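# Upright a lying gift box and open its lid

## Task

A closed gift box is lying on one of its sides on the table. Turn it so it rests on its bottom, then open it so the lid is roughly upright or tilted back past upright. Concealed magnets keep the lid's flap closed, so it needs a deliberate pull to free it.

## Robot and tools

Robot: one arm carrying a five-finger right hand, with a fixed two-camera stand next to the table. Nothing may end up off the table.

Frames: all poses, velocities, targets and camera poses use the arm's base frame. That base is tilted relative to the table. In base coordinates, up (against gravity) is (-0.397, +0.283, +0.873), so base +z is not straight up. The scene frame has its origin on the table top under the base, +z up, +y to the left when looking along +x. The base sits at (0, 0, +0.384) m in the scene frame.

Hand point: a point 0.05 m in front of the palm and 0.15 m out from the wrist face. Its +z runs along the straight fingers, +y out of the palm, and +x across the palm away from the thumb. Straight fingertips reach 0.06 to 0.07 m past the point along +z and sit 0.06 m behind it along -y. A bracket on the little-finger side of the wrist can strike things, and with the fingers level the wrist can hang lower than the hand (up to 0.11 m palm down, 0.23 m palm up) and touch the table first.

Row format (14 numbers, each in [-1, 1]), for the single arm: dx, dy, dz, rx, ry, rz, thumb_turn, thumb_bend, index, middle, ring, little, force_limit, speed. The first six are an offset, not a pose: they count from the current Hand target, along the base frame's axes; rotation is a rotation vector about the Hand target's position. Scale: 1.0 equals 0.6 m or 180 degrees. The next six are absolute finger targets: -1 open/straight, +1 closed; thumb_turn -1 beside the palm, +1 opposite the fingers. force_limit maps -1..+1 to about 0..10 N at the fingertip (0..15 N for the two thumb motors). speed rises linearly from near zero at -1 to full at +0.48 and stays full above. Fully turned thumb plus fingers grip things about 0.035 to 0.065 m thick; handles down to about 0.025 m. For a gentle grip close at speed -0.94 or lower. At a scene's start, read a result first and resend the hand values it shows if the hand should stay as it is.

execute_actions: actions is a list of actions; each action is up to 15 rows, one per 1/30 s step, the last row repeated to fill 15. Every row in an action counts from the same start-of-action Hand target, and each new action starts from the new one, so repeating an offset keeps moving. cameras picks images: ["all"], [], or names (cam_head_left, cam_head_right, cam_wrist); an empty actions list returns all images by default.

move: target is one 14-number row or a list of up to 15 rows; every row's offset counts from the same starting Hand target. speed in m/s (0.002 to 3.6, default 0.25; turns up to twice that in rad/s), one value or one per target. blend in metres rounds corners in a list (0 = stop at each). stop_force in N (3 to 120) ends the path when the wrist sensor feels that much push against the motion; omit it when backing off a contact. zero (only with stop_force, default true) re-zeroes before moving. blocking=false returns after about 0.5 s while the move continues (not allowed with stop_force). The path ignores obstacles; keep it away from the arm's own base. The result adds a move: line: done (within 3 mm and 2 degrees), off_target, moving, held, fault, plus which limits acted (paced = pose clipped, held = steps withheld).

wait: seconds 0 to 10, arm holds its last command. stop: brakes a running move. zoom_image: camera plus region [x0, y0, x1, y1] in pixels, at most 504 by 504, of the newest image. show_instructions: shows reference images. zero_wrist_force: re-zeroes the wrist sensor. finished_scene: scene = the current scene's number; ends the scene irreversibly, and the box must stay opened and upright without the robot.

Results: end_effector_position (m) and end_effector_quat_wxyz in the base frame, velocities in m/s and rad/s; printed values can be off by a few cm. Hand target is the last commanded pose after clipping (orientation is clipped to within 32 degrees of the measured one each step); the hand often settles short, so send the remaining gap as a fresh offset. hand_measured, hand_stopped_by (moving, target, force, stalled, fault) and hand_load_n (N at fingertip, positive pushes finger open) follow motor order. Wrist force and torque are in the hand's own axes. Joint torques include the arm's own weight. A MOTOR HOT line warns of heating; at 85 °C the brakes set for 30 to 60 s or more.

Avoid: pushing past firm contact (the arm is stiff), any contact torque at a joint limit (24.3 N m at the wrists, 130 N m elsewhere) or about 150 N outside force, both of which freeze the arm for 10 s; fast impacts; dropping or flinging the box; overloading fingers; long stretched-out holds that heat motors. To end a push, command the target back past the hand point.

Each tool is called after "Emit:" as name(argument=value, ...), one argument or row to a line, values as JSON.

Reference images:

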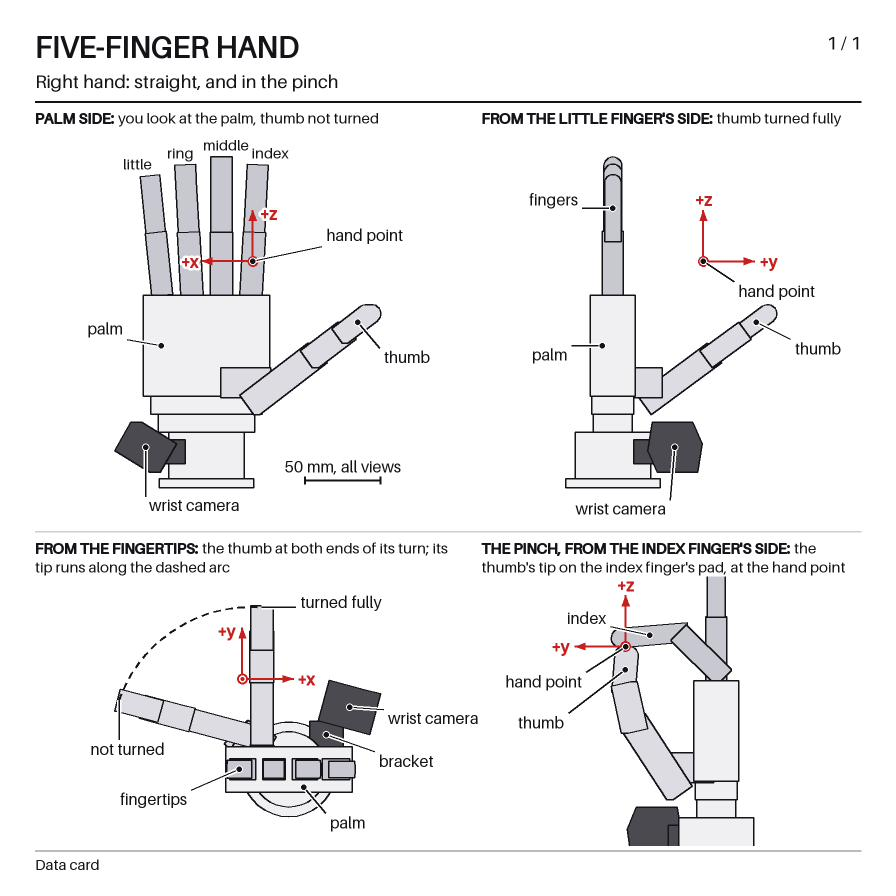

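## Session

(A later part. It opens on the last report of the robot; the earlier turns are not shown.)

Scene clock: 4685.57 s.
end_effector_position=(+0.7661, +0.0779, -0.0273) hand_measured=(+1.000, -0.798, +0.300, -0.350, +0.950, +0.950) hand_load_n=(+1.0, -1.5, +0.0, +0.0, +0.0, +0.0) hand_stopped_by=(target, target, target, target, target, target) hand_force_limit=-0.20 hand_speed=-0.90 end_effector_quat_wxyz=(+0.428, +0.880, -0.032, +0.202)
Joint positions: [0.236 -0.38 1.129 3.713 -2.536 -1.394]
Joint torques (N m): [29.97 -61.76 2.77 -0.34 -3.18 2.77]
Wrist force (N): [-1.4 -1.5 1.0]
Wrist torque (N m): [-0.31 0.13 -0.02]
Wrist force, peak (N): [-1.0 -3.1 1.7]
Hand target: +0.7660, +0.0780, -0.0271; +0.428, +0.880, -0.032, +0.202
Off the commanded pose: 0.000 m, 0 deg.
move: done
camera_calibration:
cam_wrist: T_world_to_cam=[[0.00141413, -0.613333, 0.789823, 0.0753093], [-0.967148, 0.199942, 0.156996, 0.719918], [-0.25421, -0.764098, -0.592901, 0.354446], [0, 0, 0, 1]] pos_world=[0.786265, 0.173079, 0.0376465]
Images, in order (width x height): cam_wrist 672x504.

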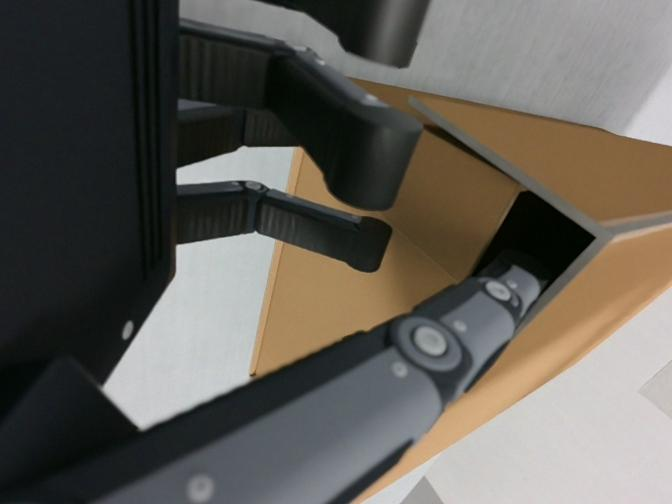

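Emit:
move(
  target=[-0.00397,0.00284,0.00873,0,0,0,1,-0.80,0.3,-0.35,0.95,0.95,-0.2,-0.9],
  speed=0.01,
)

Emit:
move(
  target=[0,0,0,0,0,0,1,-0.80,0.95,0.95,0.95,0.95,-0.2,-0.6],
)

Emit:
move(
  target=[-0.00013,-0.03172,0.01025,0,0,0,1,-0.80,0.95,0.95,0.95,0.95,-0.2,-0.6],
  speed=0.015,
  cameras=["cam_wrist","cam_head_left"],
)

Emit:
zoom_image(
  camera="cam_wrist",
  region=[280, 100, 660, 440],
)

Scene clock: 4709.03 s.
end_effector_position=(+0.7637, +0.0796, -0.0220) hand_measured=(+1.000, -0.798, +0.300, -0.350, +0.950, +0.950) hand_load_n=(+1.0, -1.5, +0.0, +0.0, +0.0, +0.0) hand_stopped_by=(target, target, target, target, target, target) hand_force_limit=-0.20 hand_speed=-0.90 end_effector_quat_wxyz=(+0.428, +0.880, -0.032, +0.202)
Joint positions: [0.239 -0.393 1.141 3.719 -2.537 -1.389]
Joint torques (N m): [29.33 -62.66 1.89 -0.05 -3.27 2.46]
Wrist force (N): [-1.3 -1.5 1.0]
Wrist torque (N m): [-0.30 0.11 -0.02]
Wrist force, peak (N): [-1.8 -1.9 1.0]
Hand target: +0.7636, +0.0797, -0.0219; +0.428, +0.880, -0.032, +0.202
Off the commanded pose: 0.000 m, 0 deg.
move: done

Scene clock: 4710.50 s.
end_effector_position=(+0.7636, +0.0797, -0.0219) hand_measured=(+1.000, -0.798, +0.950, +0.950, +0.950, +0.950) hand_load_n=(-0.5, -1.0, +0.0, +0.0, +0.0, +0.0) hand_stopped_by=(target, target, target, target, target, target) hand_force_limit=-0.20 hand_speed=-0.60 end_effector_quat_wxyz=(+0.428, +0.880, -0.032, +0.202)
Joint positions: [0.239 -0.394 1.141 3.719 -2.537 -1.389]
Joint torques (N m): [29.12 -62.29 1.29 -0.46 -2.2 2.59]
Wrist force (N): [-0.5 -1.6 0.9]
Wrist torque (N m): [-0.31 0.07 -0.05]
Wrist force, peak (N): [-0.6 -2.5 1.5]
Hand target: +0.7636, +0.0797, -0.0219; +0.428, +0.880, -0.032, +0.202
Off the commanded pose: 0.000 m, 0 deg.
move: done

Scene clock: 4712.23 s.
end_effector_position=(+0.7635, +0.0608, -0.0158) hand_measured=(+1.000, -0.798, +0.950, +0.950, +0.950, +0.950) hand_load_n=(-0.5, -1.5, +0.0, +0.0, +0.0, +0.0) hand_stopped_by=(target, target, target, target, target, target) hand_force_limit=-0.20 hand_speed=-0.60 end_effector_quat_wxyz=(+0.428, +0.880, -0.032, +0.202)
Joint positions: [0.215 -0.411 1.172 3.672 -2.531 -1.429]
Joint torques (N m): [17.06 -62.32 0.88 -3.78 0.6 -2.94]
Wrist force (N): [-0.5 -2.6 0.4]
Wrist torque (N m): [-0.37 0.09 0.00]
Wrist force, peak (N): [-0.2 -2.9 0.5]
Hand target: +0.7635, +0.0607, -0.0157; +0.428, +0.880, -0.032, +0.202
Off the commanded pose: 0.000 m, 0 deg.
move: done
camera_calibration:
cam_wrist: T_world_to_cam=[[0.00149105, -0.613349, 0.789811, 0.0556843], [-0.967148, 0.199894, 0.157059, 0.719021], [-0.254211, -0.764098, -0.592901, 0.347538], [0, 0, 0, 1]] pos_world=[0.783665, 0.155979, 0.0491468]
Images, in order (width x height): cam_head_left 672x504, cam_wrist 672x504.

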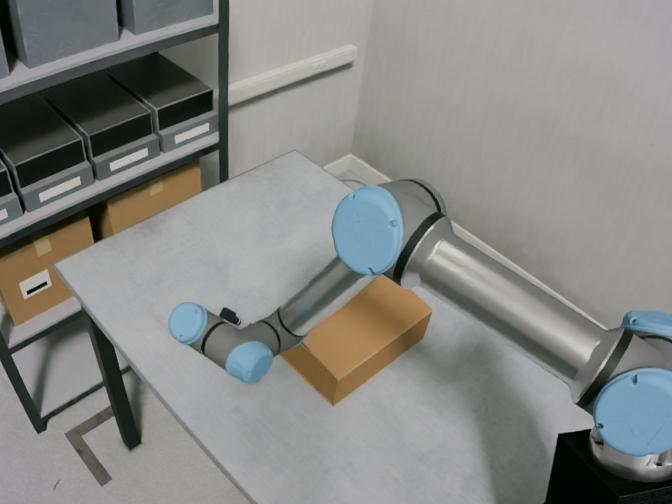

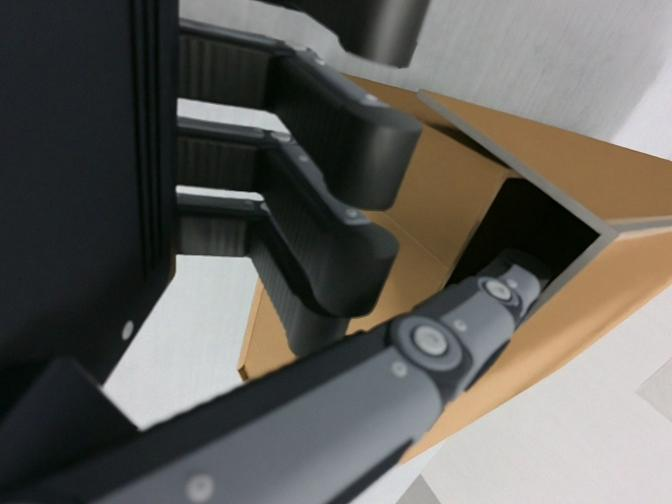

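Scaled by 1.326 from the camera's 672x504 image, which has a finer 960x720 frame.

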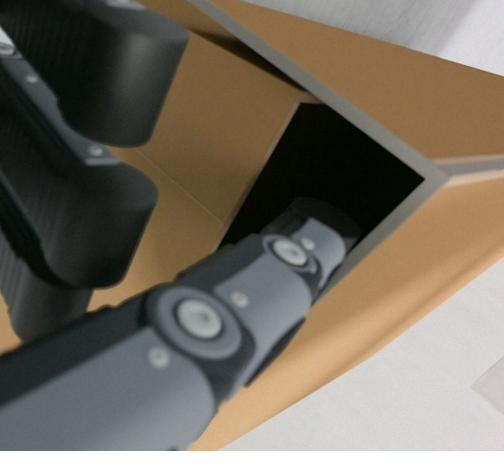

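Emit:
zoom_image(
  camera="cam_head_left",
  region=[270, 270, 450, 420],
)

Scaled by 2.800 from the camera's 672x504 image, which has a finer 960x720 frame.

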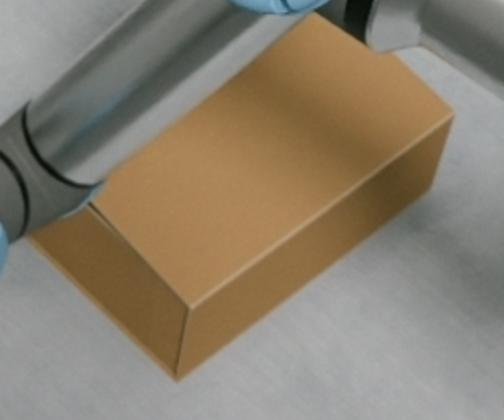

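Emit:
move(
  target=[
    [-0.02483,0.01044,0.03553,0,0,0,1,-0.80,0.95,0.95,0.95,0.95,-0.2,-0.6],
    [-0.05876,0.02117,0.06971,0,0,0,1,-0.80,0.95,0.95,0.95,0.95,-0.2,-0.6],
  ],
  speed=0.02,
  blend=0.01,
  cameras=["cam_wrist","cam_head_left"],
)

Emit:
zoom_image(
  camera="cam_wrist",
  region=[280, 100, 660, 440],
)

Scene clock: 4848.57 s.
end_effector_position=(+0.7284, +0.0733, +0.0260) hand_measured=(+1.000, -0.798, +0.950, +0.950, +0.950, +0.950) hand_load_n=(+0.0, -1.5, +0.0, +0.0, +0.0, +0.0) hand_stopped_by=(target, target, target, target, target, target) hand_force_limit=-0.20 hand_speed=-0.60 end_effector_quat_wxyz=(+0.428, +0.880, -0.032, +0.202)
Joint positions: [0.242 -0.541 1.315 3.697 -2.538 -1.384]
Joint torques (N m): [28.61 -61.37 1.29 -0.02 -3.27 2.66]
Wrist force (N): [-0.8 -1.4 0.7]
Wrist torque (N m): [-0.26 0.08 -0.02]
Wrist force, peak (N): [-1.0 -2.8 0.7]
Hand target: +0.7283, +0.0734, +0.0261; +0.428, +0.880, -0.032, +0.202
Off the commanded pose: 0.000 m, 0 deg.
move: done
camera_calibration:
cam_wrist: T_world_to_cam=[[0.00141413, -0.613333, 0.789823, 0.0304437], [-0.967148, 0.199942, 0.156996, 0.676008], [-0.25421, -0.764098, -0.592901, 0.372949], [0, 0, 0, 1]] pos_world=[0.748565, 0.168479, 0.0909465]
Images, in order (width x height): cam_head_left 672x504, cam_wrist 672x504.

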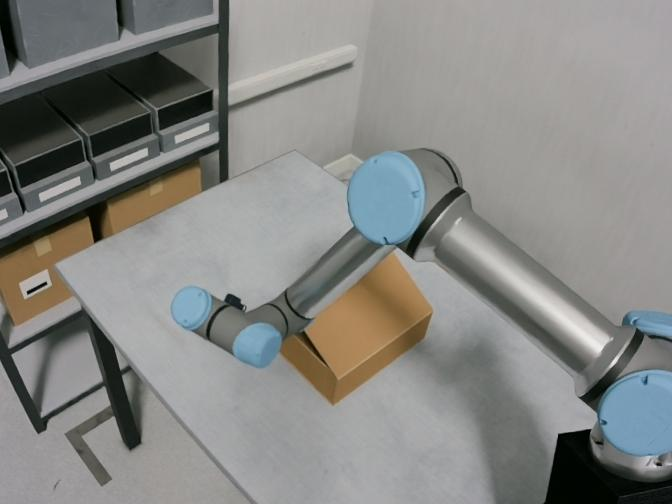

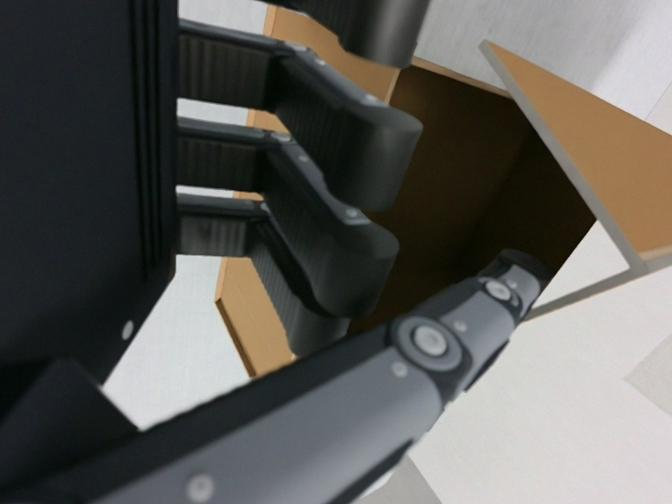

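Scaled by 1.326 from the camera's 672x504 image, which has a finer 960x720 frame.

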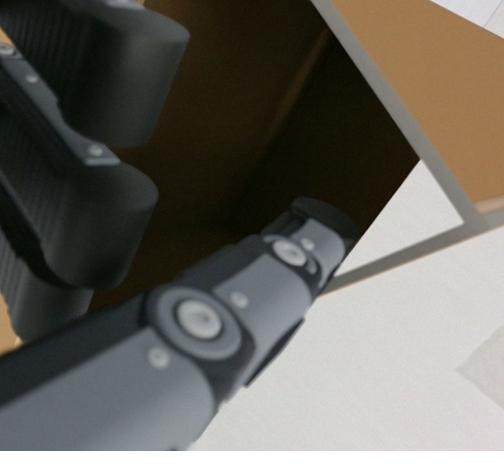

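Emit:
move(
  target=[
    [-0.03969,0.00935,0.02799,0,0,0,1,-0.80,0.95,0.95,0.95,0.95,-0.2,-0.6],
    [-0.08408,0.01533,0.0492,0,0,0,1,-0.80,0.95,0.95,0.95,0.95,-0.2,-0.6],
    [-0.13158,0.01932,0.06277,0,0,0,1,-0.80,0.95,0.95,0.95,0.95,-0.2,-0.6],
    [-0.18082,0.02103,0.06809,0,0,0,1,-0.80,0.95,0.95,0.95,0.95,-0.2,-0.6],
  ],
  speed=0.025,
  blend=0.01,
  cameras=["cam_wrist","cam_head_left"],
)

Scene clock: 4861.57 s.
end_effector_position=(+0.6199, +0.0860, +0.0669) hand_measured=(+1.000, -0.800, +0.950, +0.950, +0.950, +0.950) hand_load_n=(-0.5, -1.0, +0.0, +0.0, +0.0, +0.0) hand_stopped_by=(target, target, target, target, target, target) hand_force_limit=-0.20 hand_speed=-0.60 end_effector_quat_wxyz=(+0.428, +0.880, -0.032, +0.202)
Joint positions: [0.301 -0.779 1.667 3.668 -2.55 -1.281]
Joint torques (N m): [25.85 -54.69 3.48 -3.66 -3.25 2.47]
Wrist force (N): [-0.7 -2.6 0.6]
Wrist torque (N m): [-0.40 0.10 -0.04]
Wrist force, peak (N): [-0.8 -3.4 0.6]
Hand target: +0.6198, +0.0860, +0.0670; +0.428, +0.880, -0.032, +0.202
Off the commanded pose: 0.000 m, 0 deg.
move: done
camera_calibration:
cam_wrist: T_world_to_cam=[[0.00149105, -0.613349, 0.789811, 0.00597607], [-0.967148, 0.199894, 0.157059, 0.562133], [-0.254211, -0.764098, -0.592901, 0.379245], [0, 0, 0, 1]] pos_world=[0.640065, 0.181079, 0.131847]
Images, in order (width x height): cam_head_left 672x504, cam_wrist 672x504.

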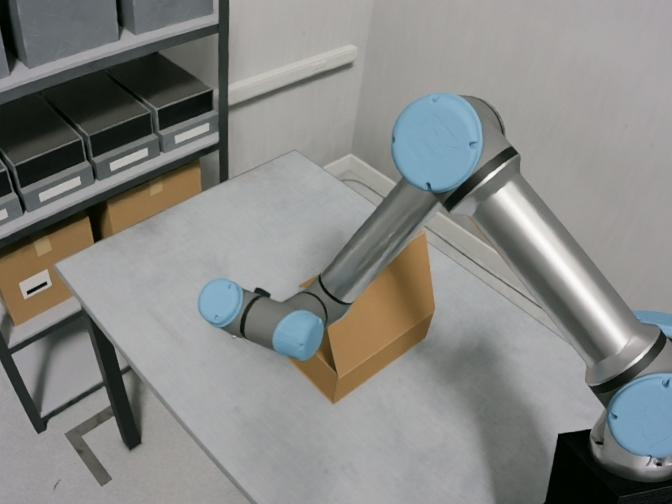

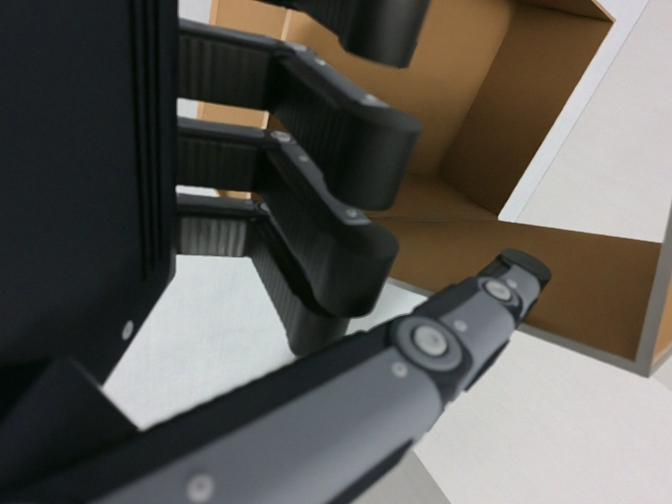

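Emit:
move(
  target=[
    [-0.0493,0.00561,-0.00384,0,0,0,1,-0.80,0.95,0.95,0.95,0.95,-0.2,-0.6],
    [-0.09700,0.00253,-0.01591,0,0,0,1,-0.80,0.95,0.95,0.95,0.95,-0.2,-0.6],
  ],
  speed=0.025,
  blend=0.01,
  cameras=["cam_wrist","cam_head_left"],
)

Scene clock: 4877.60 s.
end_effector_position=(+0.5617, +0.0875, +0.0574) hand_measured=(+1.000, -0.800, +0.950, +0.950, +0.950, +0.950) hand_load_n=(+0.0, +0.0, +0.0, +0.0, +0.0, +0.0) hand_stopped_by=(target, target, target, target, target, target) hand_force_limit=-0.20 hand_speed=-0.60 end_effector_quat_wxyz=(+0.428, +0.880, -0.032, +0.202)
Joint positions: [0.332 -0.842 1.831 3.613 -2.554 -1.225]
Joint torques (N m): [24.86 -52.01 5.13 -3.71 -3.06 2.57]
Wrist force (N): [-1.1 -1.0 0.6]
Wrist torque (N m): [-0.36 0.15 -0.03]
Wrist force, peak (N): [-1.1 -3.2 0.7]
Hand target: +0.5616, +0.0875, +0.0574; +0.428, +0.880, -0.032, +0.202
Off the commanded pose: 0.000 m, 0 deg.
move: done
camera_calibration:
cam_wrist: T_world_to_cam=[[0.00149105, -0.613349, 0.789811, 0.0145474], [-0.967148, 0.199894, 0.157059, 0.507017], [-0.254211, -0.764098, -0.592901, 0.36004], [0, 0, 0, 1]] pos_world=[0.581865, 0.182679, 0.122347]
Images, in order (width x height): cam_head_left 672x504, cam_wrist 672x504.

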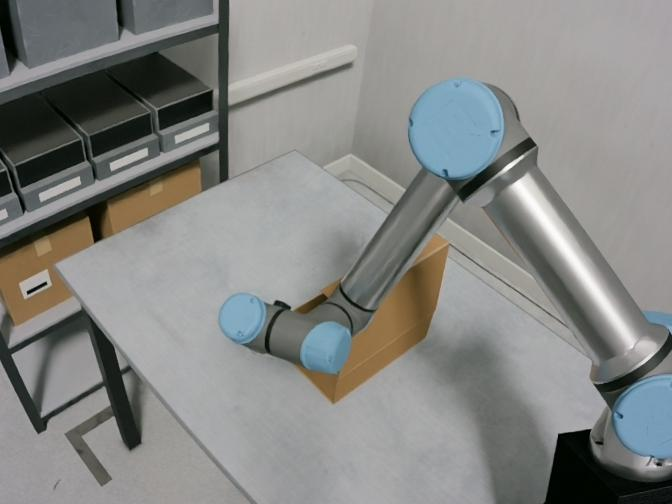

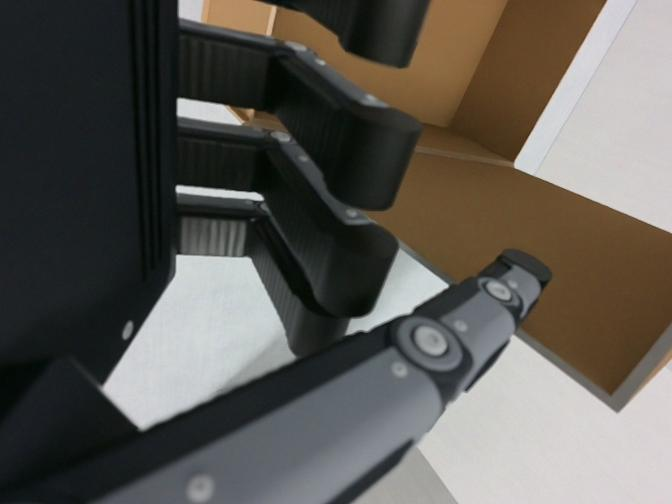

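Emit:
zoom_image(
  camera="cam_head_left",
  region=[280, 220, 470, 420],
)

Emit:
zoom_image(
  camera="cam_wrist",
  region=[380, 150, 672, 430],
)

Scaled by 2.520 from the camera's 672x504 image, which has a finer 960x720 frame.

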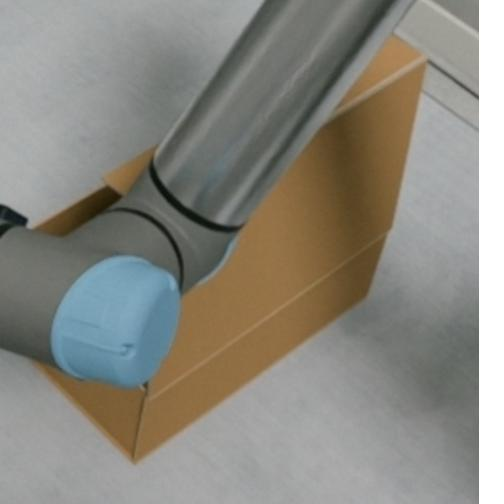

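Scaled by 1.726 from the camera's 672x504 image, which has a finer 960x720 frame.

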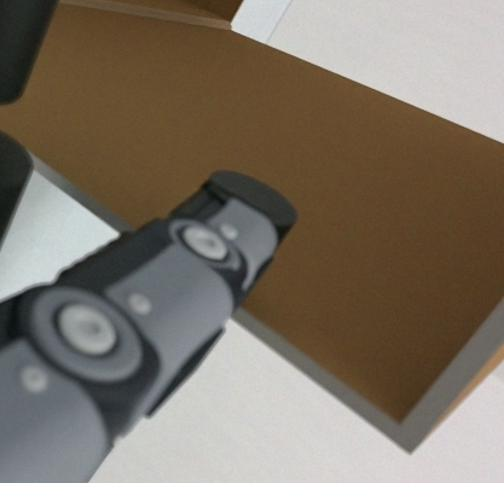

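Emit:
move(
  target=[-0.0453,-0.0024,-0.0198,0,0,0,1,-0.80,0.95,0.95,0.95,0.95,-0.2,-0.6],
  speed=0.015,
  cameras=["cam_wrist","cam_head_left"],
)

Emit:
zoom_image(
  camera="cam_head_left",
  region=[280, 220, 470, 420],
)

Scene clock: 4899.40 s.
end_effector_position=(+0.5345, +0.0861, +0.0456) hand_measured=(+1.000, -0.800, +0.950, +0.950, +0.950, +0.950) hand_load_n=(+0.0, +0.0, +0.0, +0.5, +0.0, +0.0) hand_stopped_by=(target, target, target, target, target, target) hand_force_limit=-0.20 hand_speed=-0.60 end_effector_quat_wxyz=(+0.428, +0.880, -0.032, +0.202)
Joint positions: [0.345 -0.852 1.905 3.57 -2.555 -1.201]
Joint torques (N m): [25.07 -50.69 6.51 -3.47 -3.03 2.6]
Wrist force (N): [-1.1 -1.2 0.5]
Wrist torque (N m): [-0.38 0.15 -0.03]
Wrist force, peak (N): [-1.2 -1.2 0.8]
Hand target: +0.5344, +0.0861, +0.0455; +0.428, +0.880, -0.032, +0.202
Off the commanded pose: 0.000 m, 0 deg.
move: done
camera_calibration:
cam_wrist: T_world_to_cam=[[0.00149105, -0.613349, 0.789811, 0.0229876], [-0.967148, 0.199894, 0.157059, 0.48296], [-0.254211, -0.764098, -0.592901, 0.345009], [0, 0, 0, 1]] pos_world=[0.554765, 0.181179, 0.110547]
Images, in order (width x height): cam_head_left 672x504, cam_wrist 672x504.

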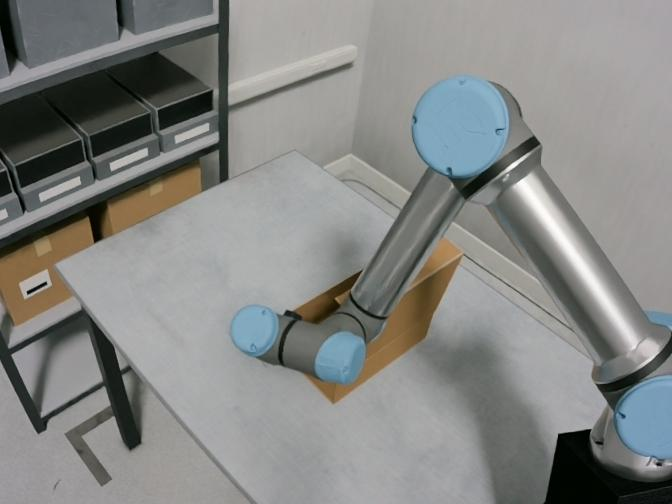

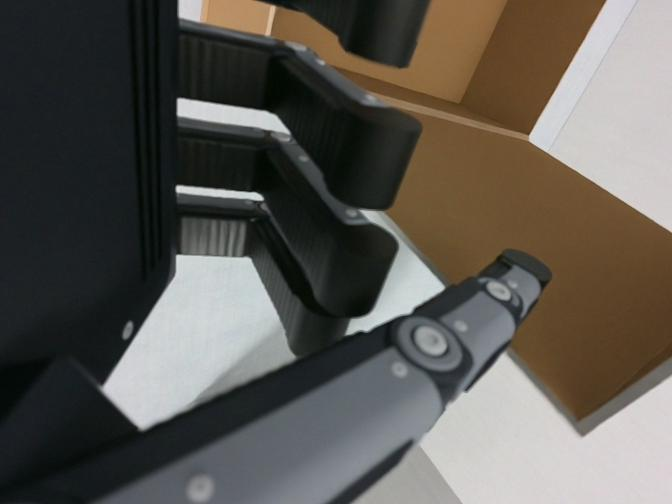

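Scaled by 2.520 from the camera's 672x504 image, which has a finer 960x720 frame.

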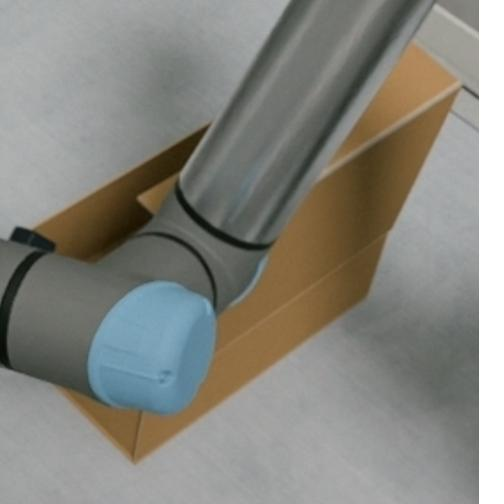

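Emit:
move(
  target=[-0.02928,-0.00309,-0.01805,0,0,0,1,-0.80,0.95,0.95,0.95,0.95,-0.2,-0.6],
  speed=0.012,
  stop_force=3,
  cameras=["cam_head_left", "cam_wrist"],
)

Emit:
zoom_image(
  camera="cam_head_left",
  region=[280, 220, 470, 420],
)

Scene clock: 4913.77 s.
end_effector_position=(+0.5168, +0.0842, +0.0347) hand_measured=(+1.000, -0.800, +0.950, +0.950, +0.950, +0.950) hand_load_n=(+0.0, -0.5, +0.0, +0.0, +0.0, +0.0) hand_stopped_by=(target, target, target, target, target, target) hand_force_limit=-0.20 hand_speed=-0.60 end_effector_quat_wxyz=(+0.428, +0.880, -0.032, +0.202)
Joint positions: [0.353 -0.85 1.952 3.532 -2.556 -1.188]
Joint torques (N m): [23.92 -27 8.08 -3.39 -3.04 2.68]
Wrist force (N): [-1.3 -1.1 0.3]
Wrist torque (N m): [-0.36 0.18 -0.05]
Wrist force, peak (N): [-1.3 -1.3 0.3]
Hand target: +0.5168, +0.0842, +0.0347; +0.428, +0.880, -0.032, +0.202
Off the commanded pose: 0.000 m, 0 deg.
move: done
camera_calibration:
cam_wrist: T_world_to_cam=[[0.00141413, -0.613333, 0.789823, 0.0305568], [-0.967148, 0.199942, 0.156996, 0.467815], [-0.25421, -0.764098, -0.592901, 0.332646], [0, 0, 0, 1]] pos_world=[0.536965, 0.179379, 0.0996465]
Images, in order (width x height): cam_head_left 672x504, cam_wrist 672x504.

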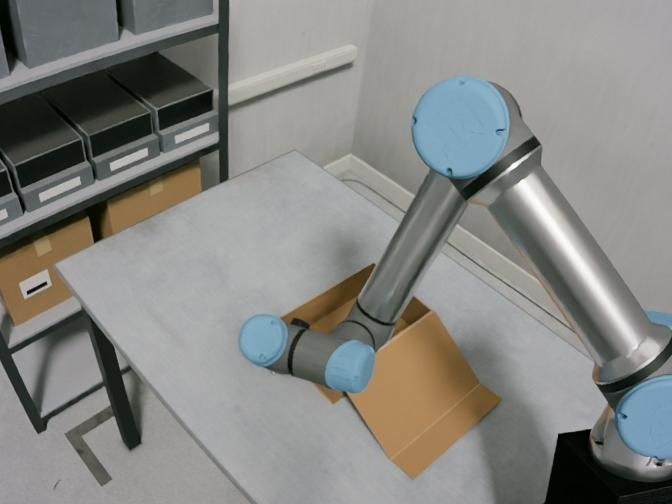

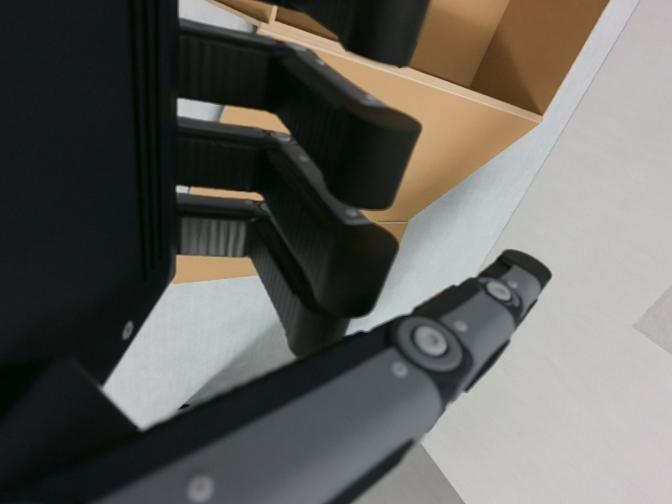

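Scaled by 2.520 from the camera's 672x504 image, which has a finer 960x720 frame.

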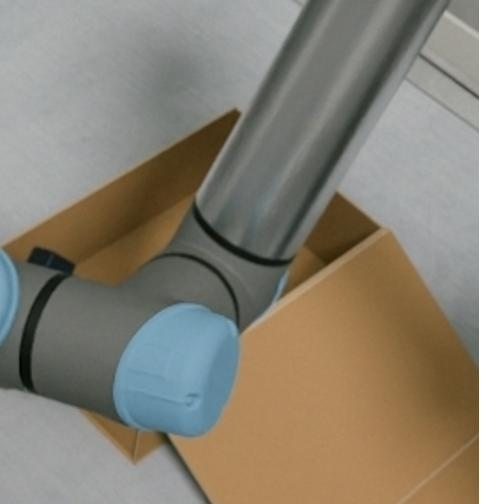

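Emit:
move(
  target=[-0.0237,0.1513,0.0356,0,0,0,1,-0.80,0.95,0.95,0.95,0.95,-0.2,-0.6],
  speed=0.08,
  cameras=["cam_head_left", "cam_head_right", "cam_wrist"],
)

Scene clock: 4927.00 s.
end_effector_position=(+0.5026, +0.1749, +0.0561) hand_measured=(+1.000, -0.800, +0.950, +0.950, +0.950, +0.950) hand_load_n=(+0.0, +0.0, +0.0, +0.0, +0.0, +0.0) hand_stopped_by=(target, target, target, target, target, target) hand_force_limit=-0.20 hand_speed=-0.60 end_effector_quat_wxyz=(+0.428, +0.880, -0.032, +0.202)
Joint positions: [0.506 -0.883 1.815 3.932 -2.55 -0.912]
Joint torques (N m): [25.82 -27.96 -22.48 0.17 1.2 2.44]
Wrist force (N): [-0.9 -1.1 0.4]
Wrist torque (N m): [-0.33 0.11 -0.02]
Wrist force, peak (N): [-1.6 -1.2 1.2]
Hand target: +0.5026, +0.1750, +0.0561; +0.428, +0.880, -0.032, +0.202
Off the commanded pose: 0.000 m, 0 deg.
move: done
camera_calibration:
cam_wrist: T_world_to_cam=[[0.00147386, -0.613345, 0.789814, 0.0692767], [-0.967172, 0.199831, 0.156987, 0.43263], [-0.254117, -0.764117, -0.592916, 0.410985], [0, 0, 0, 1]] pos_world=[0.522764, 0.270079, 0.121046]

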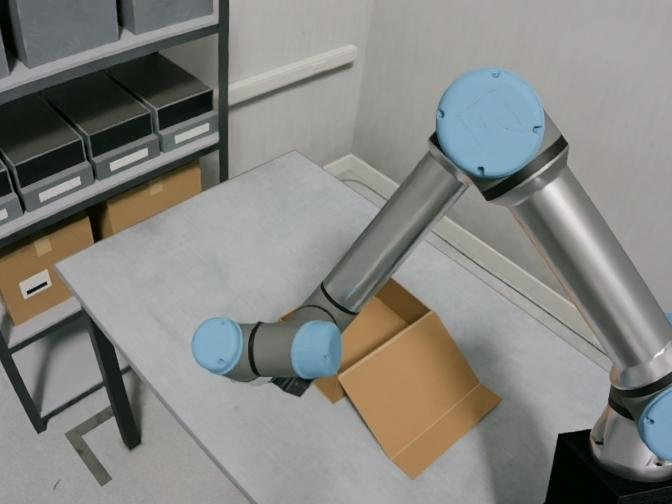

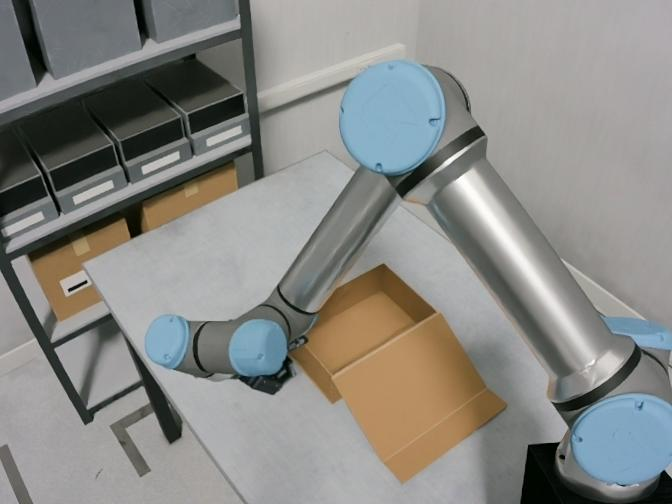

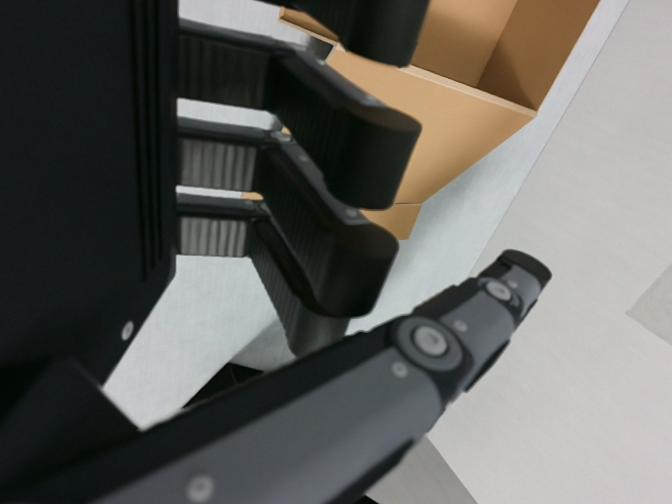

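Emit:
finished_scene(
  scene=1,
)

The scene is finished: the task was done.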